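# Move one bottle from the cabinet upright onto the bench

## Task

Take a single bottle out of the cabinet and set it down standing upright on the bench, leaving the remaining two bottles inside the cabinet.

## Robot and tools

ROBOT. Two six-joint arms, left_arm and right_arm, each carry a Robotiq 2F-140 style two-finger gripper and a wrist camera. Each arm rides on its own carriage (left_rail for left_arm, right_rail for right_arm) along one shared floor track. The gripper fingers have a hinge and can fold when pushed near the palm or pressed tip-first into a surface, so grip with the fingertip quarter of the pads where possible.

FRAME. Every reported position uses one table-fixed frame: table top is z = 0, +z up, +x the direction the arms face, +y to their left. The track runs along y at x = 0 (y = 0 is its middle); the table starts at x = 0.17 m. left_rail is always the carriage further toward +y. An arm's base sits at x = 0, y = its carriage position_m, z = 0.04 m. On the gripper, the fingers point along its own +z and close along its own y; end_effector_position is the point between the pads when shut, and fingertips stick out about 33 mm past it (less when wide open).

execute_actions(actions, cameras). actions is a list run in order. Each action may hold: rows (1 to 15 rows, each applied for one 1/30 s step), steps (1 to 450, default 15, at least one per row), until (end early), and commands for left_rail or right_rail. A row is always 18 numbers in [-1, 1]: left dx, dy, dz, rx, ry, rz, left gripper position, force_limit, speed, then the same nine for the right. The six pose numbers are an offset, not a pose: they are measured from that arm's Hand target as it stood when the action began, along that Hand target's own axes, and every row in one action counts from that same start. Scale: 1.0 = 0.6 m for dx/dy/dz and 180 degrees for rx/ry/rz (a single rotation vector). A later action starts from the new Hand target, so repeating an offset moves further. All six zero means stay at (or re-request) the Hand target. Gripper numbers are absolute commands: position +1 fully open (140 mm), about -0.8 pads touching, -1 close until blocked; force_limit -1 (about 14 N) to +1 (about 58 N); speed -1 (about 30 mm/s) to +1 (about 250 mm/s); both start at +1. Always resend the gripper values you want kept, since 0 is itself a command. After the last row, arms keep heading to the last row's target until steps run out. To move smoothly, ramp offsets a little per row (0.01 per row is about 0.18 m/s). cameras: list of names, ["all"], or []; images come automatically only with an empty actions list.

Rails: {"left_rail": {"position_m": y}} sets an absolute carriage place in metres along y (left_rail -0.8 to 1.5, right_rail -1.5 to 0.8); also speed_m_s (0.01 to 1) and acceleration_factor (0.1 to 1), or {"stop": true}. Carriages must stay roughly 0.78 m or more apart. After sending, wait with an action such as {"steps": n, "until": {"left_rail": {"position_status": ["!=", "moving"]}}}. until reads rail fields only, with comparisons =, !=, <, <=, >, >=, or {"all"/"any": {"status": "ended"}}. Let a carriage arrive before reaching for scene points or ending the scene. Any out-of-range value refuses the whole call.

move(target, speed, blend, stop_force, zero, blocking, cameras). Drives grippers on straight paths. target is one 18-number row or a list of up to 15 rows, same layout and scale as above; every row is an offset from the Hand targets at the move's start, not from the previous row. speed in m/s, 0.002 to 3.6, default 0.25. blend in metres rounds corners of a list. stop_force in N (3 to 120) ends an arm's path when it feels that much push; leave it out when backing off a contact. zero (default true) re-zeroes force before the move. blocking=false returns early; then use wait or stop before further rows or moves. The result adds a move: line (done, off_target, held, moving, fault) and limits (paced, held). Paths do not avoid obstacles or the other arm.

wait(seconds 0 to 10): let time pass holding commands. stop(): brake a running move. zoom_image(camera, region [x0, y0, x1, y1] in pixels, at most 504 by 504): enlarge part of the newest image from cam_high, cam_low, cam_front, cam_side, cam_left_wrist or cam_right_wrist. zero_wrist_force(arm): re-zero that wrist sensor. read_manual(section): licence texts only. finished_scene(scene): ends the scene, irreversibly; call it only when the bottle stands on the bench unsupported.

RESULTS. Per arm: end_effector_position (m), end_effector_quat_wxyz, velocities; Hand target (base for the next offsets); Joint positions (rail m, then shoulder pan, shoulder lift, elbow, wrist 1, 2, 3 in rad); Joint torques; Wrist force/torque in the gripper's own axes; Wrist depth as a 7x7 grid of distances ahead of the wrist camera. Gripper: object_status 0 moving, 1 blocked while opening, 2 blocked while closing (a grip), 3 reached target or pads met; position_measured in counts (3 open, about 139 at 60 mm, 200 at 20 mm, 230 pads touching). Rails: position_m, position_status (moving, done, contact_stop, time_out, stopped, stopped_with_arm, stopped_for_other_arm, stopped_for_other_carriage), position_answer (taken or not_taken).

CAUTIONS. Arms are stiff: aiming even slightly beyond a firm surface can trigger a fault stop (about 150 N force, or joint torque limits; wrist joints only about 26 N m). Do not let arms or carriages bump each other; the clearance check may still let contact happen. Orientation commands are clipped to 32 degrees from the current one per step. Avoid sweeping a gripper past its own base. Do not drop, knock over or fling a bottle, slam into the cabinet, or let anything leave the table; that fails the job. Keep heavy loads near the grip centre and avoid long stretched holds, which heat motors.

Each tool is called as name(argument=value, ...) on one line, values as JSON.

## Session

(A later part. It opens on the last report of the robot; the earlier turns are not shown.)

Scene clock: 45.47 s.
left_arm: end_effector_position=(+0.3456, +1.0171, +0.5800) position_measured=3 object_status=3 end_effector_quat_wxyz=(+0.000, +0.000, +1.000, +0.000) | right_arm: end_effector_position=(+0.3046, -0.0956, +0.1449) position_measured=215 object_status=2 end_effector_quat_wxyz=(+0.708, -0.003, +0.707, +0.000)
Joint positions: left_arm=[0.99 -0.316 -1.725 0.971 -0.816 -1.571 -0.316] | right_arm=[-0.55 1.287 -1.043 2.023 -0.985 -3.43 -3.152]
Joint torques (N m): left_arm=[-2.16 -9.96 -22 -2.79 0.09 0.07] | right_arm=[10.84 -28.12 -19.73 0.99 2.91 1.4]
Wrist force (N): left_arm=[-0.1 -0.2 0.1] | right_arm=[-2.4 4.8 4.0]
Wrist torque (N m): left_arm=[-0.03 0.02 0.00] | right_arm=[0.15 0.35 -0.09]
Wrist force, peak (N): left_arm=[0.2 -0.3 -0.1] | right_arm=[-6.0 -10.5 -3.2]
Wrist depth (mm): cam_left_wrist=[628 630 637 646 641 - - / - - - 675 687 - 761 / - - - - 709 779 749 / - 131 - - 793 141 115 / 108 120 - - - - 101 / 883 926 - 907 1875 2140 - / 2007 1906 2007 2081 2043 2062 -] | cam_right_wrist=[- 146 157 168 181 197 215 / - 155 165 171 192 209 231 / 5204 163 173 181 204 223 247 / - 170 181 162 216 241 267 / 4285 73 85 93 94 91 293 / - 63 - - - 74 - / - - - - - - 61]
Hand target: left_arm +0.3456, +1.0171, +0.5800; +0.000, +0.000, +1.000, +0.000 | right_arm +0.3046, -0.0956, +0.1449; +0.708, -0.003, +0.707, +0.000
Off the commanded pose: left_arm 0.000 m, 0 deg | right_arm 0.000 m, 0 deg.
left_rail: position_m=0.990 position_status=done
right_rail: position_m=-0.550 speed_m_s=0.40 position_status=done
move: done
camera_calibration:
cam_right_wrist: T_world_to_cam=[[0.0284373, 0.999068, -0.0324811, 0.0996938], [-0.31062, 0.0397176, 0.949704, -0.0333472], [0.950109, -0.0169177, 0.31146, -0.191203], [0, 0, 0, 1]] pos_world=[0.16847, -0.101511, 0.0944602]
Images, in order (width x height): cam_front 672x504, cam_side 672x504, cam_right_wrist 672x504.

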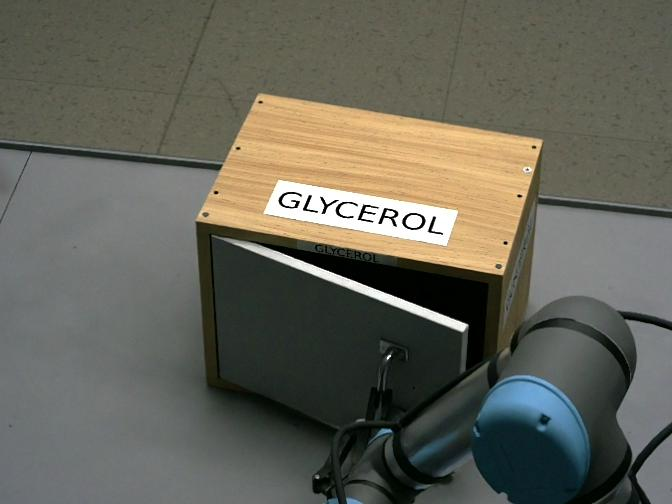

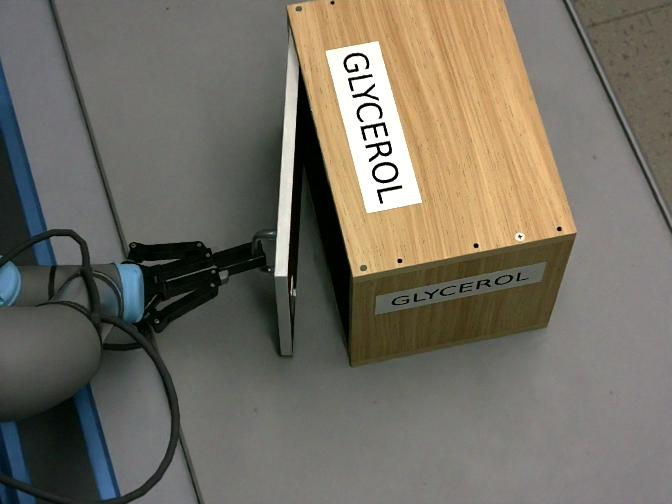

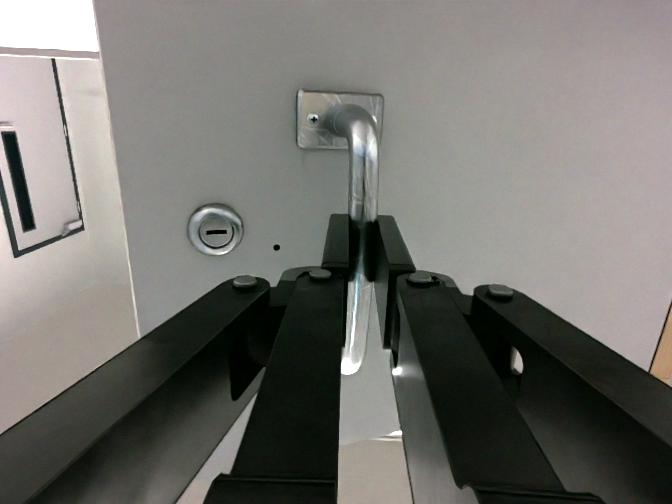

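move(target=[[0,0,0,0,0,0,1,1,1,0,0.0408,-0.0667,0,0,0,-1,0.2,-1],[0,0,0,0,0,0,1,1,1,0,0.0928,-0.1252,0,0,0,-1,0.2,-1],[0,0,0,0,0,0,1,1,1,0,0.1542,-0.174,0,0,0,-1,0.2,-1],[0,0,0,0,0,0,1,1,1,0,0.223,-0.2113,0,0,0,-1,0.2,-1]], speed=0.08, blend=0.005, stop_force=70, cameras=["cam_high","cam_right_wrist","cam_side","cam_front"])

Scene clock: 49.27 s.
left_arm: end_effector_position=(+0.3456, +1.0171, +0.5800) position_measured=3 object_status=3 end_effector_quat_wxyz=(+0.000, +0.000, +1.000, +0.000) | right_arm: end_effector_position=(+0.1773, +0.0377, +0.1440) position_measured=215 object_status=2 end_effector_quat_wxyz=(+0.707, -0.003, +0.707, +0.000)
Joint positions: left_arm=[0.99 -0.316 -1.725 0.971 -0.816 -1.571 -0.316] | right_arm=[-0.55 1.572 -0.82 1.582 -0.891 -3.145 -3.276]
Joint torques (N m): left_arm=[-2.42 -10.2 -22.32 -2.88 0.09 -0.01] | right_arm=[15.09 -46.19 0.74 -2.02 1.69 -0.87]
Wrist force (N): left_arm=[0.2 -0.1 0.0] | right_arm=[-18.8 2.3 9.1]
Wrist torque (N m): left_arm=[-0.02 -0.04 0.00] | right_arm=[0.17 0.83 -0.61]
Wrist force, peak (N): left_arm=[-0.4 -0.1 0.2] | right_arm=[-21.6 -9.0 -10.5]
Wrist depth (mm): cam_left_wrist=[- 644 654 - - 656 - / - 675 - - - 652 707 / - 722 734 - - - 749 / 109 132 - - - 141 114 / 108 810 837 - 796 - 101 / - 1939 933 - 2246 1890 918 / 1939 2062 2007 2100 2081 2120 -] | cam_right_wrist=[95 105 133 182 277 362 427 / 98 111 140 169 305 - - / 102 115 147 184 330 4751 - / - 122 151 165 335 - - / - 113 85 93 94 88 - / - 63 - - - 74 - / - - - - - - 61]
Hand target: left_arm +0.3456, +1.0171, +0.5800; +0.000, +0.000, +1.000, +0.000 | right_arm +0.1773, +0.0377, +0.1440; +0.708, -0.003, +0.707, +0.000
Off the commanded pose: left_arm 0.000 m, 0 deg | right_arm 0.000 m, 0 deg.
left_rail: position_m=0.990 position_status=done
right_rail: position_m=-0.550 speed_m_s=0.40 position_status=done
move: done
camera_calibration:
cam_right_wrist: T_world_to_cam=[[0.0282759, 0.999073, -0.0324519, -0.0298806], [-0.309544, 0.0396206, 0.950059, -0.0775947], [0.950464, -0.0168185, 0.310378, -0.0676982], [0, 0, 0, 1]] pos_world=[0.0411706, 0.0317887, 0.0937619]
Images, in order (width x height): cam_high 672x504, cam_front 672x504, cam_side 672x504, cam_right_wrist 672x504.

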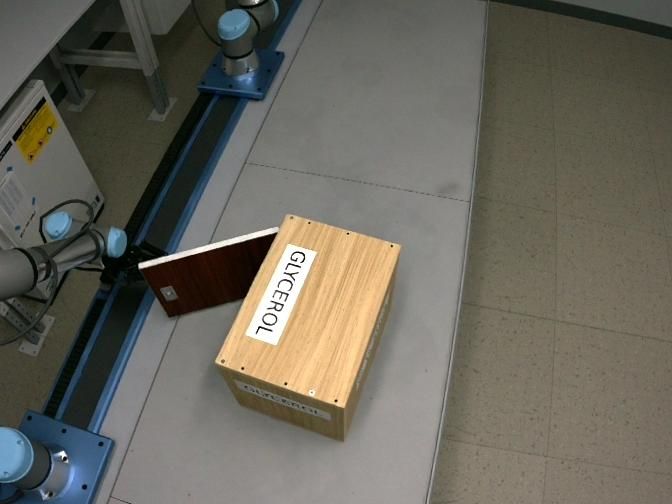

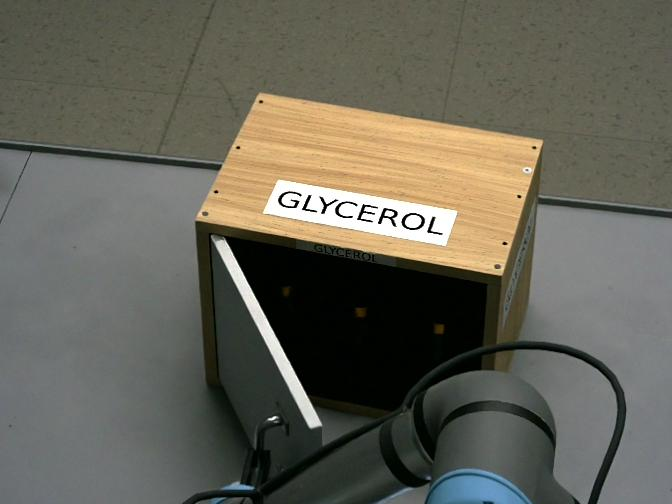

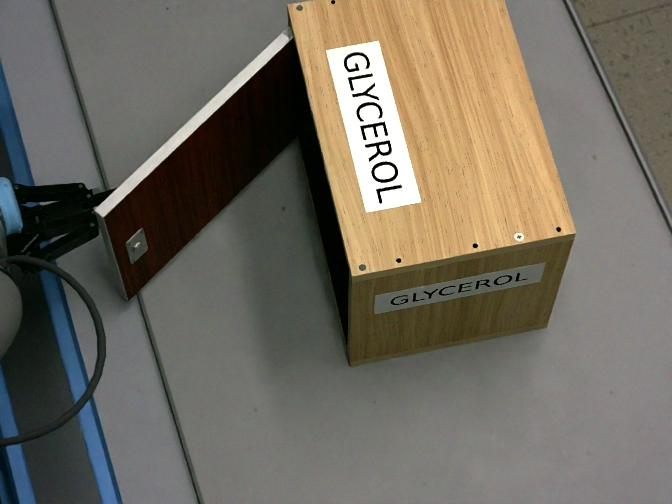

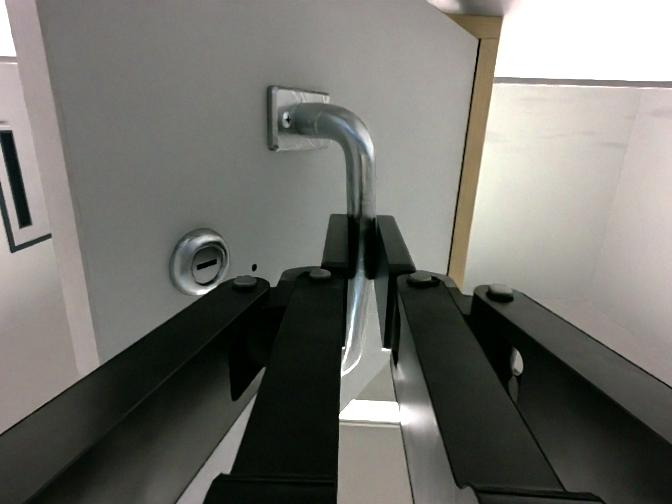

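execute_actions(actions=[{"rows":[[0,0,0,0,0,0,1,1,1,0,0,0,0,0,0,-0.48,-1,-1]],"steps":45}])

move(target=[0,0,0,0,0,0,1,1,1,0,0,-0.1667,0,0,0,-0.48,-1,-1], speed=0.1, cameras=["cam_high","cam_right_wrist","cam_side","cam_low"])

Scene clock: 51.83 s.
left_arm: end_effector_position=(+0.3456, +1.0171, +0.5800) position_measured=3 object_status=3 end_effector_quat_wxyz=(+0.000, +0.000, +1.000, +0.000) | right_arm: end_effector_position=(+0.1773, +0.0377, +0.1440) position_measured=190 object_status=3 end_effector_quat_wxyz=(+0.707, -0.003, +0.707, +0.000)
Joint positions: left_arm=[0.99 -0.316 -1.725 0.971 -0.816 -1.571 -0.316] | right_arm=[-0.55 1.572 -0.821 1.584 -0.897 -3.145 -3.281]
Joint torques (N m): left_arm=[-2.57 -9.95 -21.91 -2.93 0.16 0.06] | right_arm=[-8.42 -54.5 -4.58 -1.73 -2.4 -1.45]
Wrist force (N): left_arm=[0.0 0.0 0.1] | right_arm=[-0.7 -1.5 -1.7]
Wrist torque (N m): left_arm=[0.00 0.00 0.00] | right_arm=[-0.13 0.21 0.12]
Wrist force, peak (N): left_arm=[0.4 0.0 -0.1] | right_arm=[-19.0 1.8 8.2]
Wrist depth (mm): cam_left_wrist=[- - 648 - - 656 - / 702 - 689 713 - - 683 / 713 694 722 779 - 769 - / - 132 788 793 - 141 114 / 107 796 694 819 813 853 101 / 886 2268 893 1939 1990 1875 - / 1955 1955 2100 2062 2081 2140 -] | cam_right_wrist=[95 105 133 182 277 358 370 / 98 111 139 169 301 3311 - / 102 115 147 183 330 - - / - 122 145 166 171 - - / - 78 86 174 95 89 - / - 69 - 251 - - 69 / - - - - - - 64]
Hand target: left_arm +0.3456, +1.0171, +0.5800; +0.000, +0.000, +1.000, +0.000 | right_arm +0.1773, +0.0377, +0.1440; +0.708, -0.003, +0.707, +0.000
Off the commanded pose: left_arm 0.000 m, 0 deg | right_arm 0.000 m, 0 deg.
left_rail: position_m=0.990 position_status=done
right_rail: position_m=-0.550 speed_m_s=0.40 position_status=done

Scene clock: 53.63 s.
left_arm: end_effector_position=(+0.3456, +1.0171, +0.5800) position_measured=3 object_status=3 end_effector_quat_wxyz=(+0.000, +0.000, +1.000, +0.000) | right_arm: end_effector_position=(+0.0773, +0.0373, +0.1439) position_measured=190 object_status=3 end_effector_quat_wxyz=(+0.707, -0.003, +0.707, +0.000)
Joint positions: left_arm=[0.99 -0.316 -1.725 0.971 -0.816 -1.571 -0.316] | right_arm=[-0.55 1.738 -0.744 1.425 -0.675 -2.979 -3.14]
Joint torques (N m): left_arm=[-2.29 -9.91 -22.14 -2.84 0.2 0.05] | right_arm=[9.44 -42.51 -26.41 1.53 1.2 1.39]
Wrist force (N): left_arm=[0.1 0.1 0.1] | right_arm=[-0.8 -1.3 -1.8]
Wrist torque (N m): left_arm=[0.02 -0.03 0.00] | right_arm=[-0.12 0.18 0.01]
Wrist force, peak (N): left_arm=[0.2 0.0 0.3] | right_arm=[-1.1 -1.4 -2.4]
Wrist depth (mm): cam_left_wrist=[- - 641 - 646 663 671 / - - - - 725 700 702 / 702 - 718 - - 744 - / - 133 - - - 141 114 / 108 124 - 915 - - 101 / - - 2202 2100 1829 2007 - / 1990 2025 2043 2062 2025 2160 -] | cam_right_wrist=[452 423 197 257 385 437 417 / 4751 456 206 254 422 - - / - 488 216 273 457 - - / - 522 216 269 155 - - / 4285 78 86 334 95 89 - / - 69 - - - - 69 / - - - - - - 64]
Hand target: left_arm +0.3456, +1.0171, +0.5800; +0.000, +0.000, +1.000, +0.000 | right_arm +0.0773, +0.0373, +0.1439; +0.708, -0.003, +0.707, +0.000
Off the commanded pose: left_arm 0.000 m, 0 deg | right_arm 0.000 m, 0 deg.
left_rail: position_m=0.990 position_status=done
right_rail: position_m=-0.550 speed_m_s=0.40 position_status=done
move: done
camera_calibration:
cam_right_wrist: T_world_to_cam=[[0.0283277, 0.999069, -0.0325289, -0.0266496], [-0.310143, 0.0397205, 0.94986, -0.108362], [0.950268, -0.0168187, 0.310979, 0.0273363], [0, 0, 0, 1]] pos_world=[-0.0588296, 0.0313888, 0.0935608]
Images, in order (width x height): cam_high 672x504, cam_low 672x504, cam_side 672x504, cam_right_wrist 672x504.

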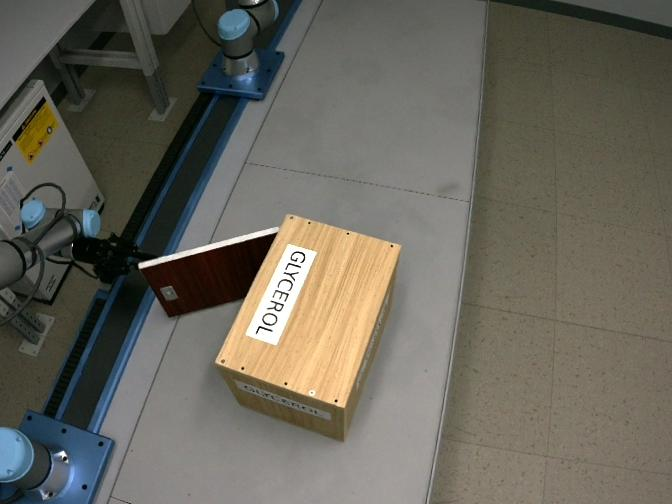

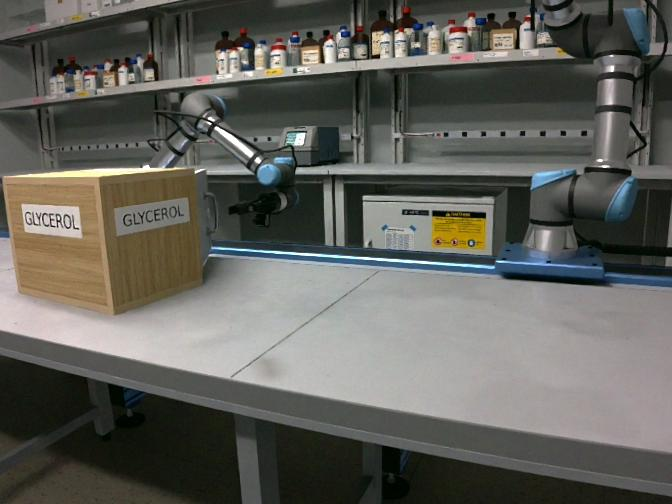

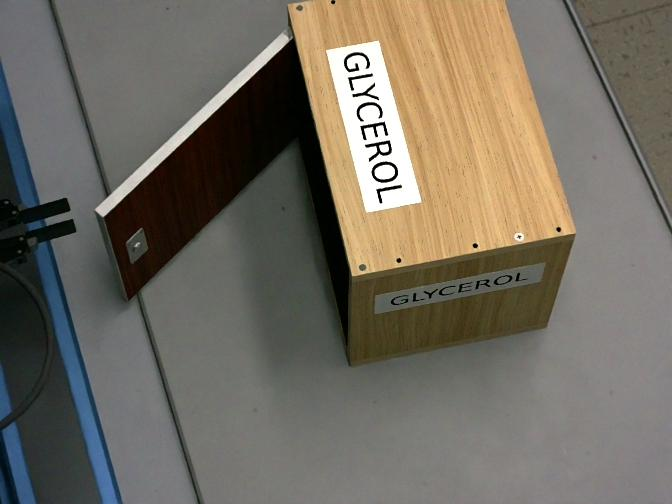

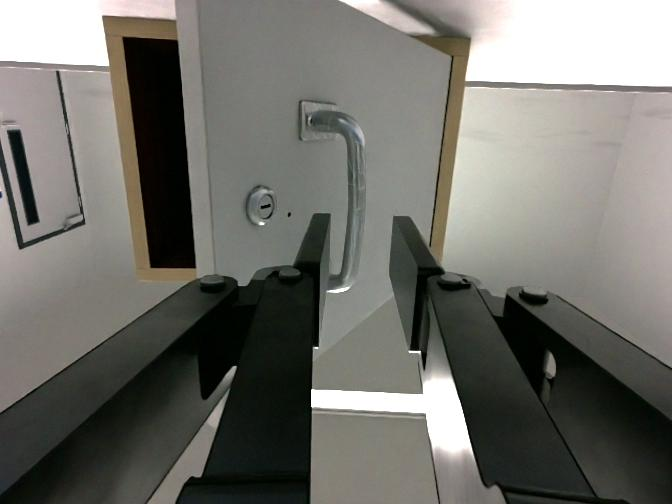

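execute_actions(actions=[{"right_rail":{"position_m":-0.6,"speed_m_s":0.2},"steps":90,"until":{"right_rail":{"position_status":["!=","moving"]}}}])

move(target=[[0,0,0,0,0,0,1,1,1,0,-0.1955,-0.029,-0.05,0,0,-1,-1,0],[0,0,0,0,0,0,1,1,1,0,-0.137,0.146,-0.111,0,0,-1,-1,0]], speed=0.15, cameras=["cam_high","cam_right_wrist","cam_side"])

Scene clock: 55.20 s.
left_arm: end_effector_position=(+0.3456, +1.0171, +0.5800) position_measured=3 object_status=3 end_effector_quat_wxyz=(+0.000, +0.000, +1.000, +0.000) | right_arm: end_effector_position=(+0.0773, -0.0127, +0.1439) position_measured=190 object_status=3 end_effector_quat_wxyz=(+0.708, -0.003, +0.707, +0.000)
Joint positions: left_arm=[0.99 -0.316 -1.725 0.971 -0.816 -1.571 -0.316] | right_arm=[-0.6 1.738 -0.743 1.424 -0.672 -2.979 -3.137]
Joint torques (N m): left_arm=[-2.57 -9.69 -22.08 -2.92 0.17 -0.01] | right_arm=[4.35 -43.09 -26.16 1.45 0.32 1.33]
Wrist force (N): left_arm=[-0.1 0.0 0.0] | right_arm=[-0.9 -1.2 -1.8]
Wrist torque (N m): left_arm=[0.00 0.01 0.00] | right_arm=[-0.10 0.20 0.01]
Wrist force, peak (N): left_arm=[-0.4 0.0 0.1] | right_arm=[-0.8 -2.0 -1.8]
Wrist depth (mm): cam_left_wrist=[- 643 615 661 663 - 667 / 683 - - - - - - / 729 711 - 749 - 782 788 / - 143 - - - 141 120 / 108 123 - - 801 - 101 / 876 1800 - 1922 2081 2181 - / 1906 1972 2043 2100 2140 2120 -] | cam_right_wrist=[460 428 432 192 312 374 420 / - 462 553 209 313 491 - / - 480 731 221 320 - - / - - 556 231 156 - - / - 78 86 254 95 89 83 / - 69 - 268 - - 69 / - - - - - - 64]
Hand target: left_arm +0.3456, +1.0171, +0.5800; +0.000, +0.000, +1.000, +0.000 | right_arm +0.0773, -0.0127, +0.1439; +0.708, -0.003, +0.707, +0.000
Tool commands: left_gripper/position=+1.0 left_gripper/force_limit=+1.0 left_gripper/speed=+1.0 right_gripper/position=-0.48 right_gripper/force_limit=-1.0 right_gripper/speed=-1.0
Off the commanded pose: left_arm 0.000 m, 0 deg | right_arm 0.000 m, 0 deg.
left_rail: position_m=0.990 position_status=done
right_rail: position_m=-0.600 speed_m_s=0.20 position_status=done

Scene clock: 58.03 s.
left_arm: end_effector_position=(+0.3456, +1.0171, +0.5800) position_measured=3 object_status=3 end_effector_quat_wxyz=(+0.000, +0.000, +1.000, +0.000) | right_arm: end_effector_position=(+0.1652, -0.0946, +0.1444) position_measured=233 object_status=3 end_effector_quat_wxyz=(+0.696, -0.126, +0.696, +0.122)
Joint positions: left_arm=[0.99 -0.316 -1.725 0.971 -0.816 -1.571 -0.316] | right_arm=[-0.6 1.554 -1.096 2.127 -1.029 -3.511 -3.146]
Joint torques (N m): left_arm=[-2.73 -9.9 -21.85 -2.87 0.14 0.08] | right_arm=[-8.79 -26.35 0.74 -2.36 -2.13 -1.48]
Wrist force (N): left_arm=[0.0 -0.1 0.1] | right_arm=[-0.6 -1.4 -1.3]
Wrist torque (N m): left_arm=[-0.01 -0.01 0.00] | right_arm=[-0.15 0.14 0.10]
Wrist force, peak (N): left_arm=[0.2 -0.2 0.2] | right_arm=[-1.0 -1.6 -3.3]
Wrist depth (mm): cam_left_wrist=[632 - - - - - 661 / 685 646 - - 641 - 704 / - - - 709 667 810 722 / - 133 - - - 141 114 / 108 124 - - - - 101 / - 900 2181 941 2338 2439 - / 1972 1939 2081 2062 2140 2181 -] | cam_right_wrist=[292 370 383 382 398 125 494 / - 518 610 662 520 131 - / - 591 645 696 549 133 3262 / - 480 589 134 537 140 - / - 363 85 86 93 83 - / - 59 72 - - 75 - / - - - - - 67 -]
Hand target: left_arm +0.3456, +1.0171, +0.5800; +0.000, +0.000, +1.000, +0.000 | right_arm +0.1652, -0.0946, +0.1444; +0.696, -0.126, +0.696, +0.122
Off the commanded pose: left_arm 0.000 m, 0 deg | right_arm 0.000 m, 0 deg.
left_rail: position_m=0.990 position_status=done
right_rail: position_m=-0.600 speed_m_s=0.20 position_status=done
move: done
camera_calibration:
cam_right_wrist: T_world_to_cam=[[-0.314682, 0.948634, -0.032695, 0.15458], [-0.303761, -0.068011, 0.950318, -0.0877505], [0.89928, 0.308979, 0.30956, -0.0191172], [0, 0, 0, 1]] pos_world=[0.03918, -0.146701, 0.0943627]
Images, in order (width x height): cam_high 672x504, cam_side 672x504, cam_right_wrist 672x504.

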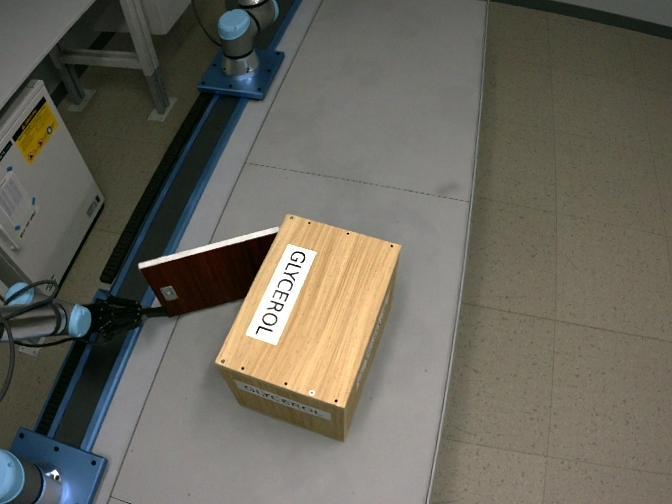

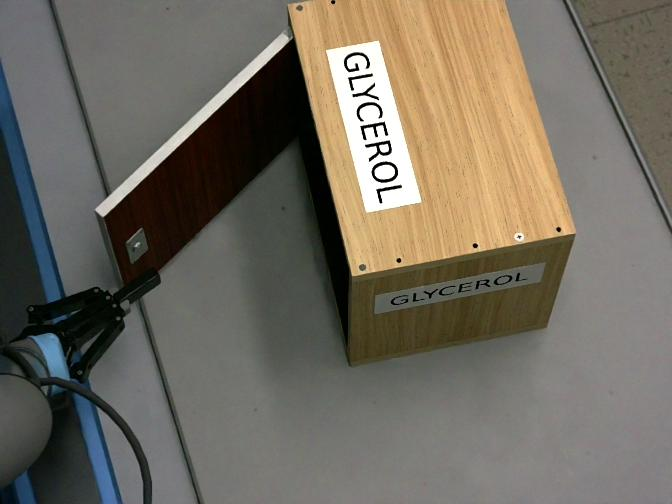

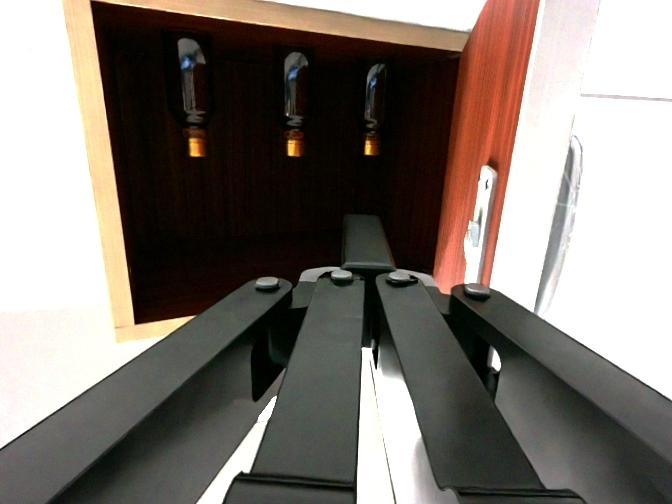

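move(target=[[0,0,0,0,0,0,1,1,1,0,0.0647,0.0466,0,0,0,-1,-1,0],[0,0,0,0,0,0,1,1,1,0,0.2305,0.0733,0,0,0,-1,-1,0],[0,0,0,0,0,0,1,1,1,0,0.341,0.106,0,0,0,-1,-1,0],[0,0,0,0,0,0,1,1,1,0,0.377,0.1194,0,0,0,-1,-1,0]], speed=0.08, blend=0.01, stop_force=25, cameras=["cam_high","cam_right_wrist","cam_side","cam_front"])

Scene clock: 62.53 s.
left_arm: end_effector_position=(+0.3456, +1.0171, +0.5800) position_measured=3 object_status=3 end_effector_quat_wxyz=(+0.000, +0.000, +1.000, +0.000) | right_arm: end_effector_position=(+0.1543, +0.1425, +0.1432) position_measured=233 object_status=3 end_effector_quat_wxyz=(+0.696, -0.126, +0.696, +0.122)
Joint positions: left_arm=[0.99 -0.316 -1.725 0.971 -0.816 -1.571 -0.316] | right_arm=[-0.6 1.578 -0.708 1.354 -0.645 -3.487 -3.146]
Joint torques (N m): left_arm=[-2.63 -9.63 -22.32 -2.83 0.18 -0.01] | right_arm=[-7.57 -46.02 -28.99 0.21 0.82 1.17]
Wrist force (N): left_arm=[0.0 0.1 0.2] | right_arm=[-1.0 -2.0 -2.5]
Wrist torque (N m): left_arm=[0.02 -0.01 0.00] | right_arm=[-0.03 0.16 -0.03]
Wrist force, peak (N): left_arm=[-0.2 0.2 -0.1] | right_arm=[-2.3 -6.2 -15.0]
Wrist depth (mm): cam_left_wrist=[- - 663 621 - - - / - - 659 689 - 759 - / 713 - 713 - - 739 - / 109 132 - - - 141 114 / 108 122 - - - - 101 / - 1875 1972 1955 2314 2202 - / 1955 1922 2043 2025 2081 2120 -] | cam_right_wrist=[367 400 390 198 128 96 360 / 402 588 493 220 129 100 1071 / 572 626 559 215 138 106 3704 / 563 580 536 153 129 111 - / 400 404 85 86 93 82 - / - 59 72 - - 76 - / - - - - - 67 -]
Hand target: left_arm +0.3456, +1.0171, +0.5800; +0.000, +0.000, +1.000, +0.000 | right_arm +0.1543, +0.1425, +0.1432; +0.696, -0.126, +0.696, +0.122
Off the commanded pose: left_arm 0.000 m, 0 deg | right_arm 0.000 m, 0 deg.
left_rail: position_m=0.990 position_status=done
right_rail: position_m=-0.600 speed_m_s=0.20 position_status=done
move: done
camera_calibration:
cam_right_wrist: T_world_to_cam=[[-0.314698, 0.948627, -0.0327336, -0.0737143], [-0.303884, -0.06802, 0.950278, -0.0736993], [0.899233, 0.308997, 0.309678, -0.0821519], [0, 0, 0, 1]] pos_world=[0.02828, 0.0902991, 0.0930625]
Images, in order (width x height): cam_high 672x504, cam_front 672x504, cam_side 672x504, cam_right_wrist 672x504.

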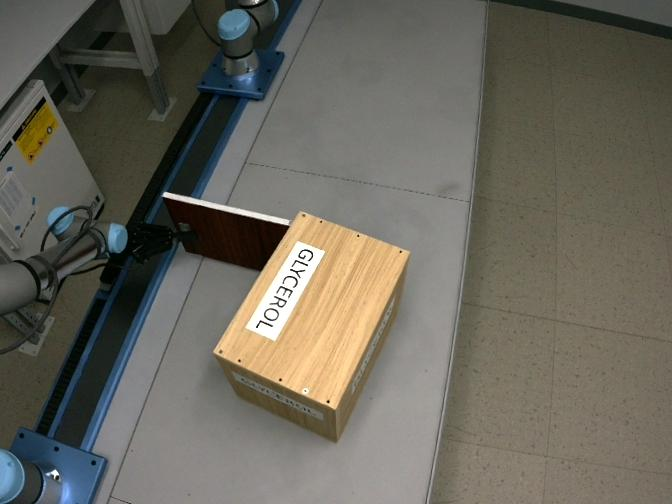

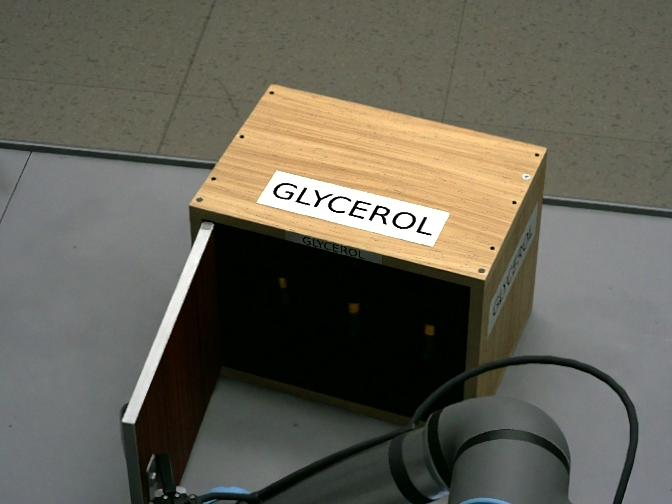

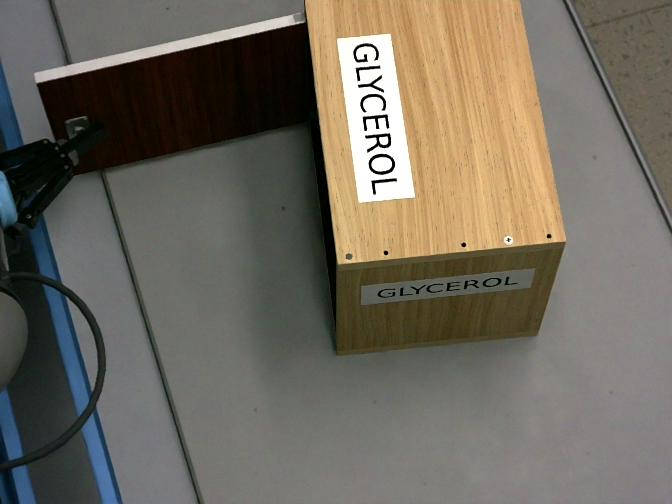

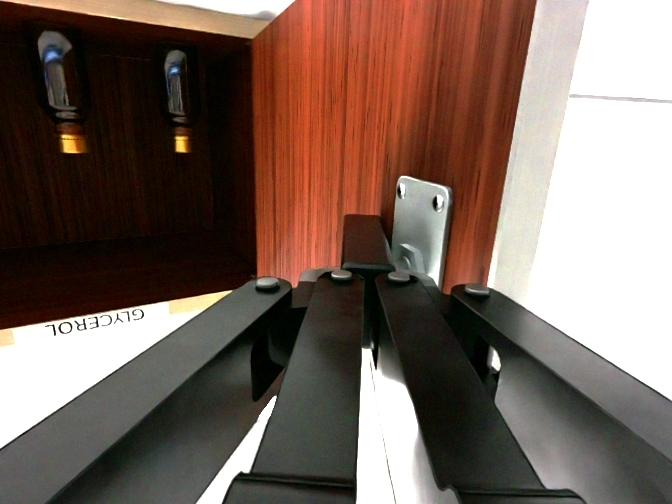

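move(target=[[0,0,0,0,0,0,1,1,1,0,-0.145,-0.0527,0,0,0,-1,-1,0],[0,0,0,0,0,0,1,1,1,0,-0.398,-0.187,0.1667,0,0,-1,-1,0]], speed=0.15, blend=0.01, cameras=["cam_right_wrist","cam_side","cam_front"])

Scene clock: 65.87 s.
left_arm: end_effector_position=(+0.3456, +1.0171, +0.5800) position_measured=3 object_status=3 end_effector_quat_wxyz=(+0.000, +0.000, +1.000, +0.000) | right_arm: end_effector_position=(+0.1315, -0.1203, +0.1445) position_measured=233 object_status=3 end_effector_quat_wxyz=(+0.705, +0.059, +0.704, -0.062)
Joint positions: left_arm=[0.99 -0.316 -1.725 0.971 -0.816 -1.571 -0.316] | right_arm=[-0.6 1.648 -0.869 1.677 -0.798 -2.893 -3.137]
Joint torques (N m): left_arm=[-3.21 -10.27 -22.22 -2.9 0.24 -0.02] | right_arm=[-8.76 -51.39 -2.26 1.63 1.34 1.21]
Wrist force (N): left_arm=[0.0 0.0 0.1] | right_arm=[-0.7 -1.4 -1.8]
Wrist torque (N m): left_arm=[0.00 -0.01 0.00] | right_arm=[-0.16 0.23 0.01]
Wrist force, peak (N): left_arm=[-0.1 0.0 0.4] | right_arm=[-1.2 -2.2 -2.6]
Wrist depth (mm): cam_left_wrist=[- 615 669 - - - 667 / - 650 696 677 - - - / 711 707 - 720 - - 711 / 109 132 - 790 - 141 115 / 108 121 - - - - 101 / - - - 1859 1890 2081 - / 1939 1972 1990 2120 2081 2160 -] | cam_right_wrist=[473 445 429 379 376 374 375 / - 4124 - 645 650 654 481 / - - - 679 687 679 494 / 3167 - - 119 621 630 497 / 3768 - 85 86 92 88 474 / - 59 72 - - 76 - / - - - - - 67 -]
Hand target: left_arm +0.3456, +1.0171, +0.5800; +0.000, +0.000, +1.000, +0.000 | right_arm +0.1315, -0.1204, +0.1445; +0.705, +0.059, +0.704, -0.062
Off the commanded pose: left_arm 0.000 m, 0 deg | right_arm 0.000 m, 0 deg.
left_rail: position_m=0.990 position_status=done
right_rail: position_m=-0.600 speed_m_s=0.20 position_status=done
move: done
camera_calibration:
cam_right_wrist: T_world_to_cam=[[0.201631, 0.978936, -0.0320757, 0.104072], [-0.29976, 0.0928522, 0.949485, -0.0807806], [0.932464, -0.181831, 0.312168, -0.0445962], [0, 0, 0, 1]] pos_world=[-0.00361469, -0.102488, 0.0939597]
Images, in order (width x height): cam_front 672x504, cam_side 672x504, cam_right_wrist 672x504.

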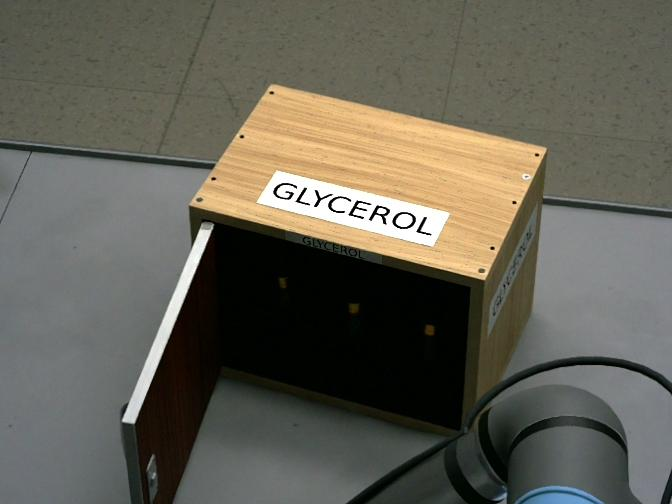

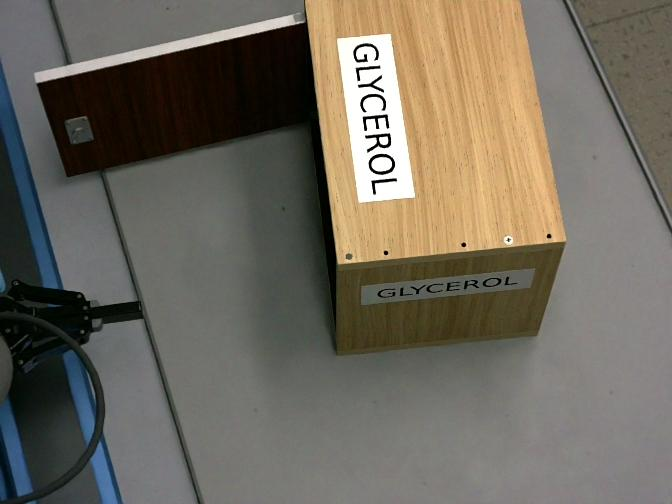

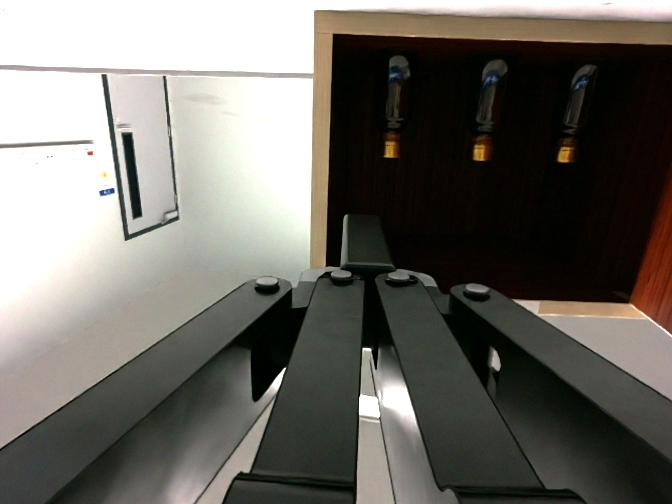

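zoom_image(camera="cam_right_wrist", region=[310, 0, 670, 230])

zoom_image(camera="cam_front", region=[210, 220, 490, 430])

Scaled by 1.400.

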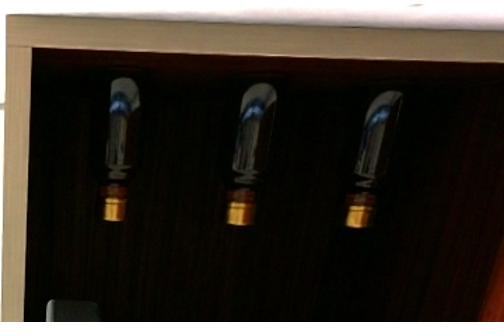

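Scaled by 1.800.

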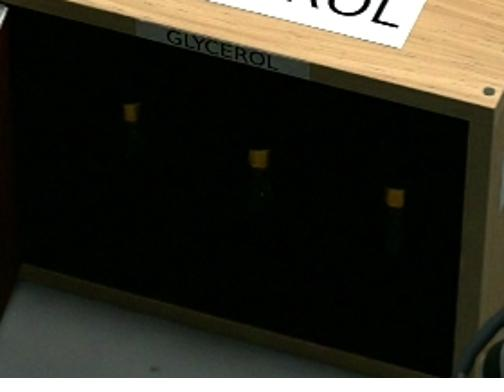

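move(target=[[0,0,0,0,0,0,1,1,1,0.02,0.05,0.1,0,0.139,0,0.1,-1,0],[0,0,0,0,0,0,1,1,1,0.1158,0.078,0.283,0,0.139,0,0.1,-1,0]], speed=0.15, blend=0.01, cameras=["cam_right_wrist","cam_side","cam_low"])

zoom_image(camera="cam_right_wrist", region=[220, 0, 520, 250])

Scene clock: 71.57 s.
left_arm: end_effector_position=(+0.3456, +1.0171, +0.5800) position_measured=3 object_status=3 end_effector_quat_wxyz=(+0.000, +0.000, +1.000, +0.000) | right_arm: end_effector_position=(+0.3069, -0.1035, +0.0752) position_measured=117 object_status=3 end_effector_quat_wxyz=(+0.536, +0.071, +0.840, -0.048)
Joint positions: left_arm=[0.99 -0.316 -1.725 0.971 -0.816 -1.571 -0.316] | right_arm=[-0.6 1.271 -0.897 2.025 -2.964 -2.69 -5.01]
Joint torques (N m): left_arm=[-3.36 -10.22 -22.11 -2.88 0.26 0.05] | right_arm=[-9.04 -34.02 -0.45 -4 -1.05 -1.42]
Wrist force (N): left_arm=[-0.1 -0.1 -0.2] | right_arm=[-0.9 -1.2 -1.3]
Wrist torque (N m): left_arm=[-0.02 0.03 0.00] | right_arm=[-0.13 0.14 0.12]
Wrist force, peak (N): left_arm=[-0.3 -0.1 0.0] | right_arm=[-1.7 -1.3 -2.2]
Wrist depth (mm): cam_left_wrist=[- - - 671 650 - - / 681 - 702 - 718 759 696 / - - 722 756 - 698 766 / - 143 741 - 777 141 114 / 108 124 810 819 - 879 101 / - - 886 900 1939 2160 - / 1922 1972 2043 2081 1990 2140 -] | cam_right_wrist=[140 138 134 132 136 128 126 / 197 209 186 181 178 173 170 / 295 318 265 266 266 267 262 / - 498 133 334 346 326 346 / - 91 362 520 523 96 88 / - - 318 514 515 - 68 / - - 339 469 481 - -]
Hand target: left_arm +0.3456, +1.0171, +0.5800; +0.000, +0.000, +1.000, +0.000 | right_arm +0.3069, -0.1035, +0.0752; +0.536, +0.071, +0.840, -0.048
Off the commanded pose: left_arm 0.000 m, 0 deg | right_arm 0.000 m, 0 deg.
left_rail: position_m=0.990 position_status=done
right_rail: position_m=-0.600 speed_m_s=0.20 position_status=done
move: done
camera_calibration:
cam_right_wrist: T_world_to_cam=[[0.187671, 0.98128, -0.0432321, 0.0553674], [0.124787, 0.0198381, 0.991985, -0.105053], [0.974273, -0.191562, -0.118728, -0.164895], [0, 0, 0, 1]] pos_world=[0.163371, -0.0838345, 0.087027]
Images, in order (width x height): cam_low 672x504, cam_side 672x504, cam_right_wrist 672x504.

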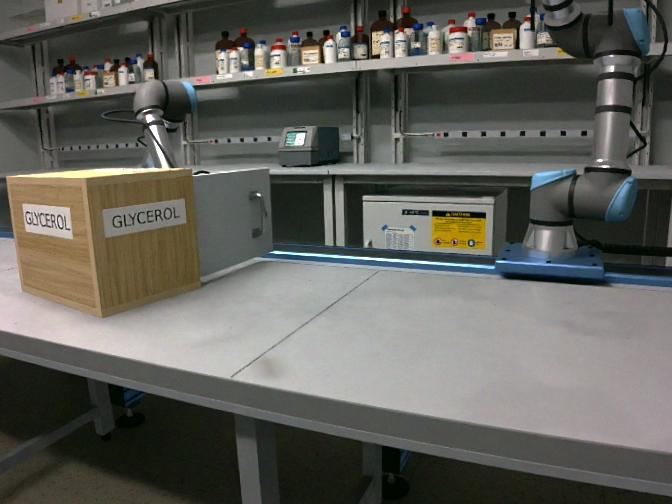

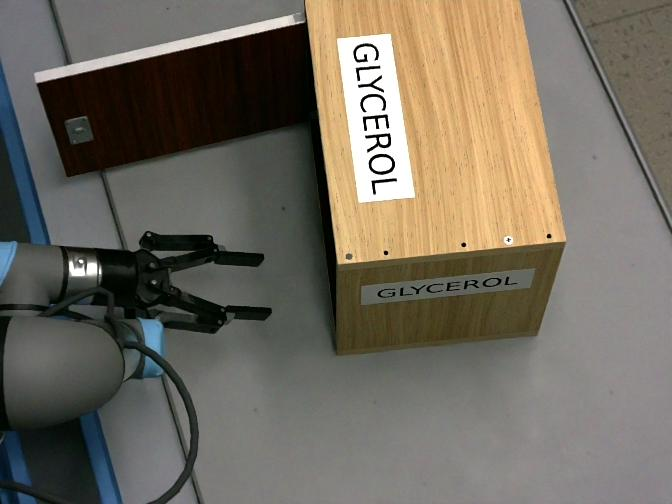

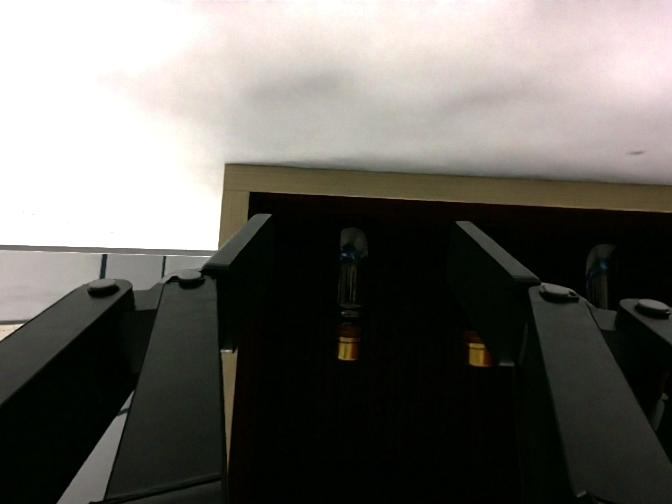

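Scaled by 1.680.

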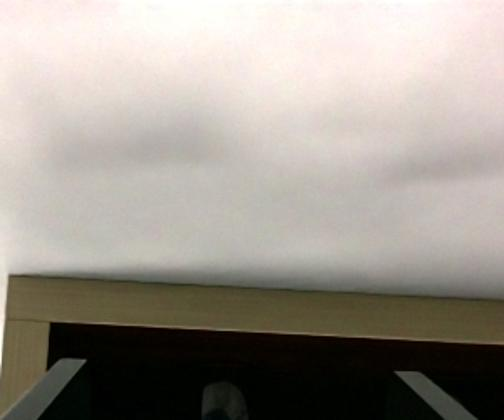

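zoom_image(camera="cam_right_wrist", region=[240, 190, 460, 390])

Scaled by 2.291.

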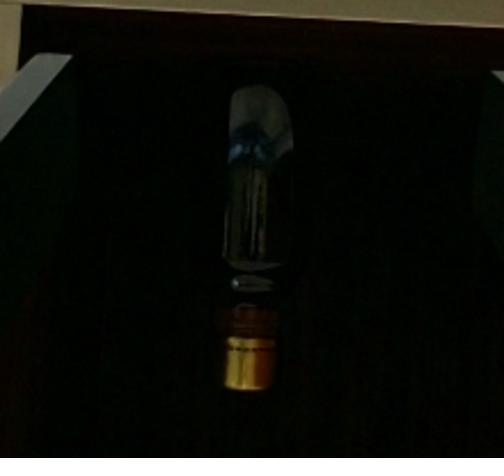

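move(target=[0,0,0,0,0,0,1,1,1,-0.105,0,0.2264,0,0,0,0.1,-1,0], speed=0.06, stop_force=6, cameras=["cam_right_wrist","cam_front"])

zoom_image(camera="cam_right_wrist", region=[200, 180, 500, 430])

Scene clock: 75.77 s.
left_arm: end_effector_position=(+0.3456, +1.0171, +0.5800) position_measured=3 object_status=3 end_effector_quat_wxyz=(+0.000, +0.000, +1.000, +0.000) | right_arm: end_effector_position=(+0.4544, -0.1290, +0.0752) position_measured=117 object_status=3 end_effector_quat_wxyz=(+0.536, +0.071, +0.840, -0.048)
Joint positions: left_arm=[0.99 -0.316 -1.725 0.971 -0.816 -1.571 -0.316] | right_arm=[-0.6 0.998 -0.783 1.948 -3.434 -2.56 -5.505]
Joint torques (N m): left_arm=[-3.88 -9.94 -22.4 -2.82 0.4 0.06] | right_arm=[-9.64 -37.24 -21.52 -4.23 -0.46 -1.39]
Wrist force (N): left_arm=[0.0 0.0 0.0] | right_arm=[-0.8 -1.2 -0.7]
Wrist torque (N m): left_arm=[0.00 0.01 0.00] | right_arm=[-0.16 0.13 0.15]
Wrist force, peak (N): left_arm=[-0.3 -0.1 -0.2] | right_arm=[-1.0 -1.5 -1.5]
Wrist depth (mm): cam_left_wrist=[630 - - - 643 - - / - - - 709 679 722 707 / - - - 694 761 727 779 / 108 132 - - 746 141 115 / 108 132 819 869 949 - 101 / - 897 886 879 1890 1990 - / 2043 1955 1990 2043 2160 2181 -] | cam_right_wrist=[117 116 117 117 117 117 118 / 113 126 146 142 139 137 134 / 111 128 210 171 197 190 177 / 109 123 134 169 184 180 173 / - 91 370 170 377 97 88 / - - 343 174 371 - 68 / - - 359 365 365 - -]
Hand target: left_arm +0.3456, +1.0171, +0.5800; +0.000, +0.000, +1.000, +0.000 | right_arm +0.4544, -0.1290, +0.0752; +0.536, +0.071, +0.840, -0.048
Off the commanded pose: left_arm 0.000 m, 0 deg | right_arm 0.000 m, 0 deg.
left_rail: position_m=0.990 position_status=done
right_rail: position_m=-0.600 speed_m_s=0.20 position_status=done
move: done
camera_calibration:
cam_right_wrist: T_world_to_cam=[[0.187557, 0.981302, -0.0432185, 0.0528248], [0.124773, 0.0198411, 0.991987, -0.122959], [0.974297, -0.191447, -0.118719, -0.313597], [0, 0, 0, 1]] pos_world=[0.310971, -0.109435, 0.087027]
Images, in order (width x height): cam_front 672x504, cam_right_wrist 672x504.

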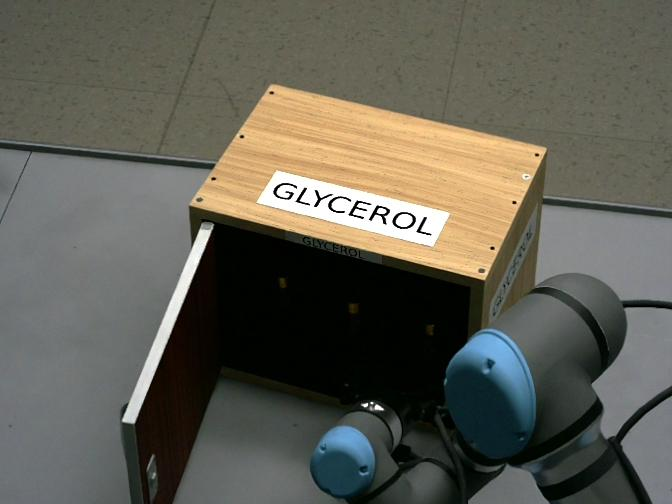

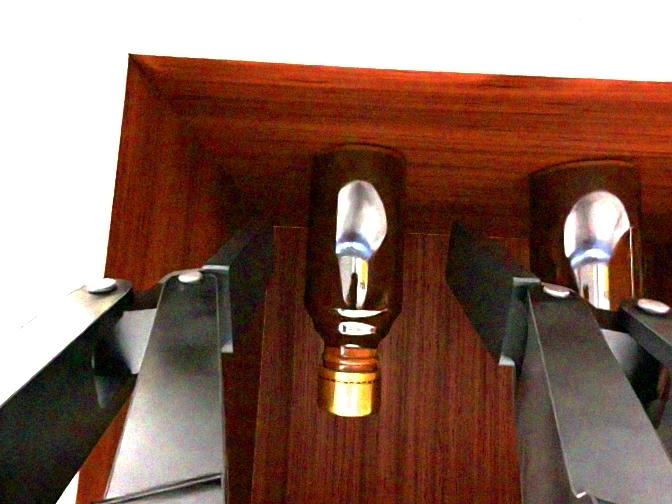

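Scaled by 1.680.

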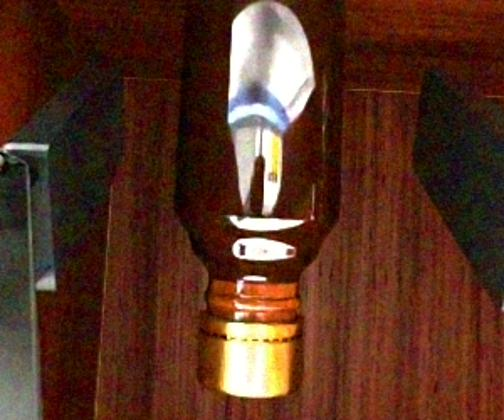

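move(target=[0,0,0,0,0,0,1,1,1,-0.0126,0,0.0272,0,0,0,0.1,-1,0], speed=0.04, stop_force=5, cameras=["cam_right_wrist","cam_front"])

zoom_image(camera="cam_right_wrist", region=[200, 100, 500, 430])

Scene clock: 78.33 s.
left_arm: end_effector_position=(+0.3456, +1.0171, +0.5800) position_measured=3 object_status=3 end_effector_quat_wxyz=(+0.000, +0.000, +1.000, +0.000) | right_arm: end_effector_position=(+0.4722, -0.1321, +0.0752) position_measured=117 object_status=3 end_effector_quat_wxyz=(+0.536, +0.071, +0.840, -0.048)
Joint positions: left_arm=[0.99 -0.316 -1.725 0.971 -0.816 -1.571 -0.316] | right_arm=[-0.6 0.967 -0.772 1.931 -3.463 -2.54 -5.546]
Joint torques (N m): left_arm=[-3.19 -9.56 -22.19 -2.95 0.31 -0.02] | right_arm=[-8.79 -37.27 -21.81 -4.22 -0.23 -1.43]
Wrist force (N): left_arm=[-0.2 -0.1 0.0] | right_arm=[-0.5 -1.2 -0.9]
Wrist torque (N m): left_arm=[-0.02 0.04 0.00] | right_arm=[-0.16 0.07 0.15]
Wrist force, peak (N): left_arm=[0.0 0.0 -0.4] | right_arm=[-0.7 -1.5 -1.3]
Wrist depth (mm): cam_left_wrist=[634 - 650 - 634 681 725 / 704 - - 673 667 677 - / - 729 - 696 749 718 711 / - 133 - - 774 141 115 / 108 124 810 807 - - 101 / - - 922 1745 2007 1990 937 / 2081 1972 2025 1972 2120 2160 -] | cam_right_wrist=[98 106 105 103 102 100 99 / 99 127 146 142 139 137 134 / 101 129 210 152 197 190 158 / 97 124 133 149 156 169 155 / - 91 355 150 359 96 89 / - - 347 154 354 - 68 / - - 342 346 345 - -]
Hand target: left_arm +0.3456, +1.0171, +0.5800; +0.000, +0.000, +1.000, +0.000 | right_arm +0.4722, -0.1321, +0.0752; +0.536, +0.071, +0.840, -0.048
Off the commanded pose: left_arm 0.000 m, 0 deg | right_arm 0.000 m, 0 deg.
left_rail: position_m=0.990 position_status=done
right_rail: position_m=-0.600 speed_m_s=0.20 position_status=done
move: done
camera_calibration:
cam_right_wrist: T_world_to_cam=[[0.187557, 0.981302, -0.0432185, 0.0524489], [0.124773, 0.0198411, 0.991987, -0.125108], [0.974297, -0.191447, -0.118719, -0.331417], [0, 0, 0, 1]] pos_world=[0.328671, -0.112435, 0.087027]
Images, in order (width x height): cam_front 672x504, cam_right_wrist 672x504.

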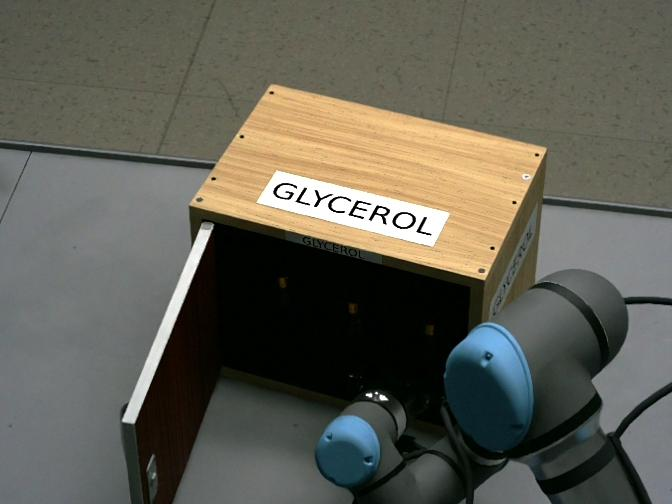

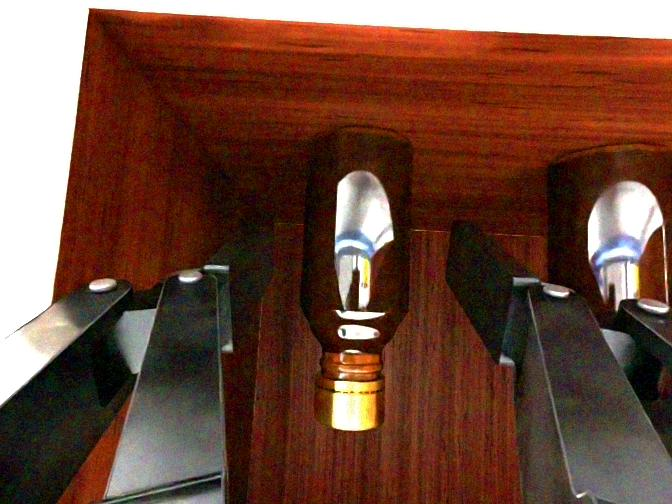

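Scaled by 1.527.

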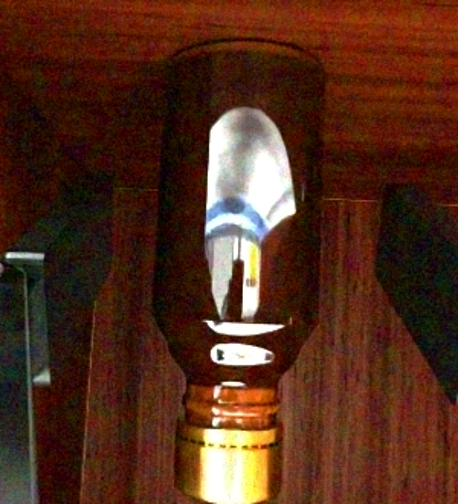

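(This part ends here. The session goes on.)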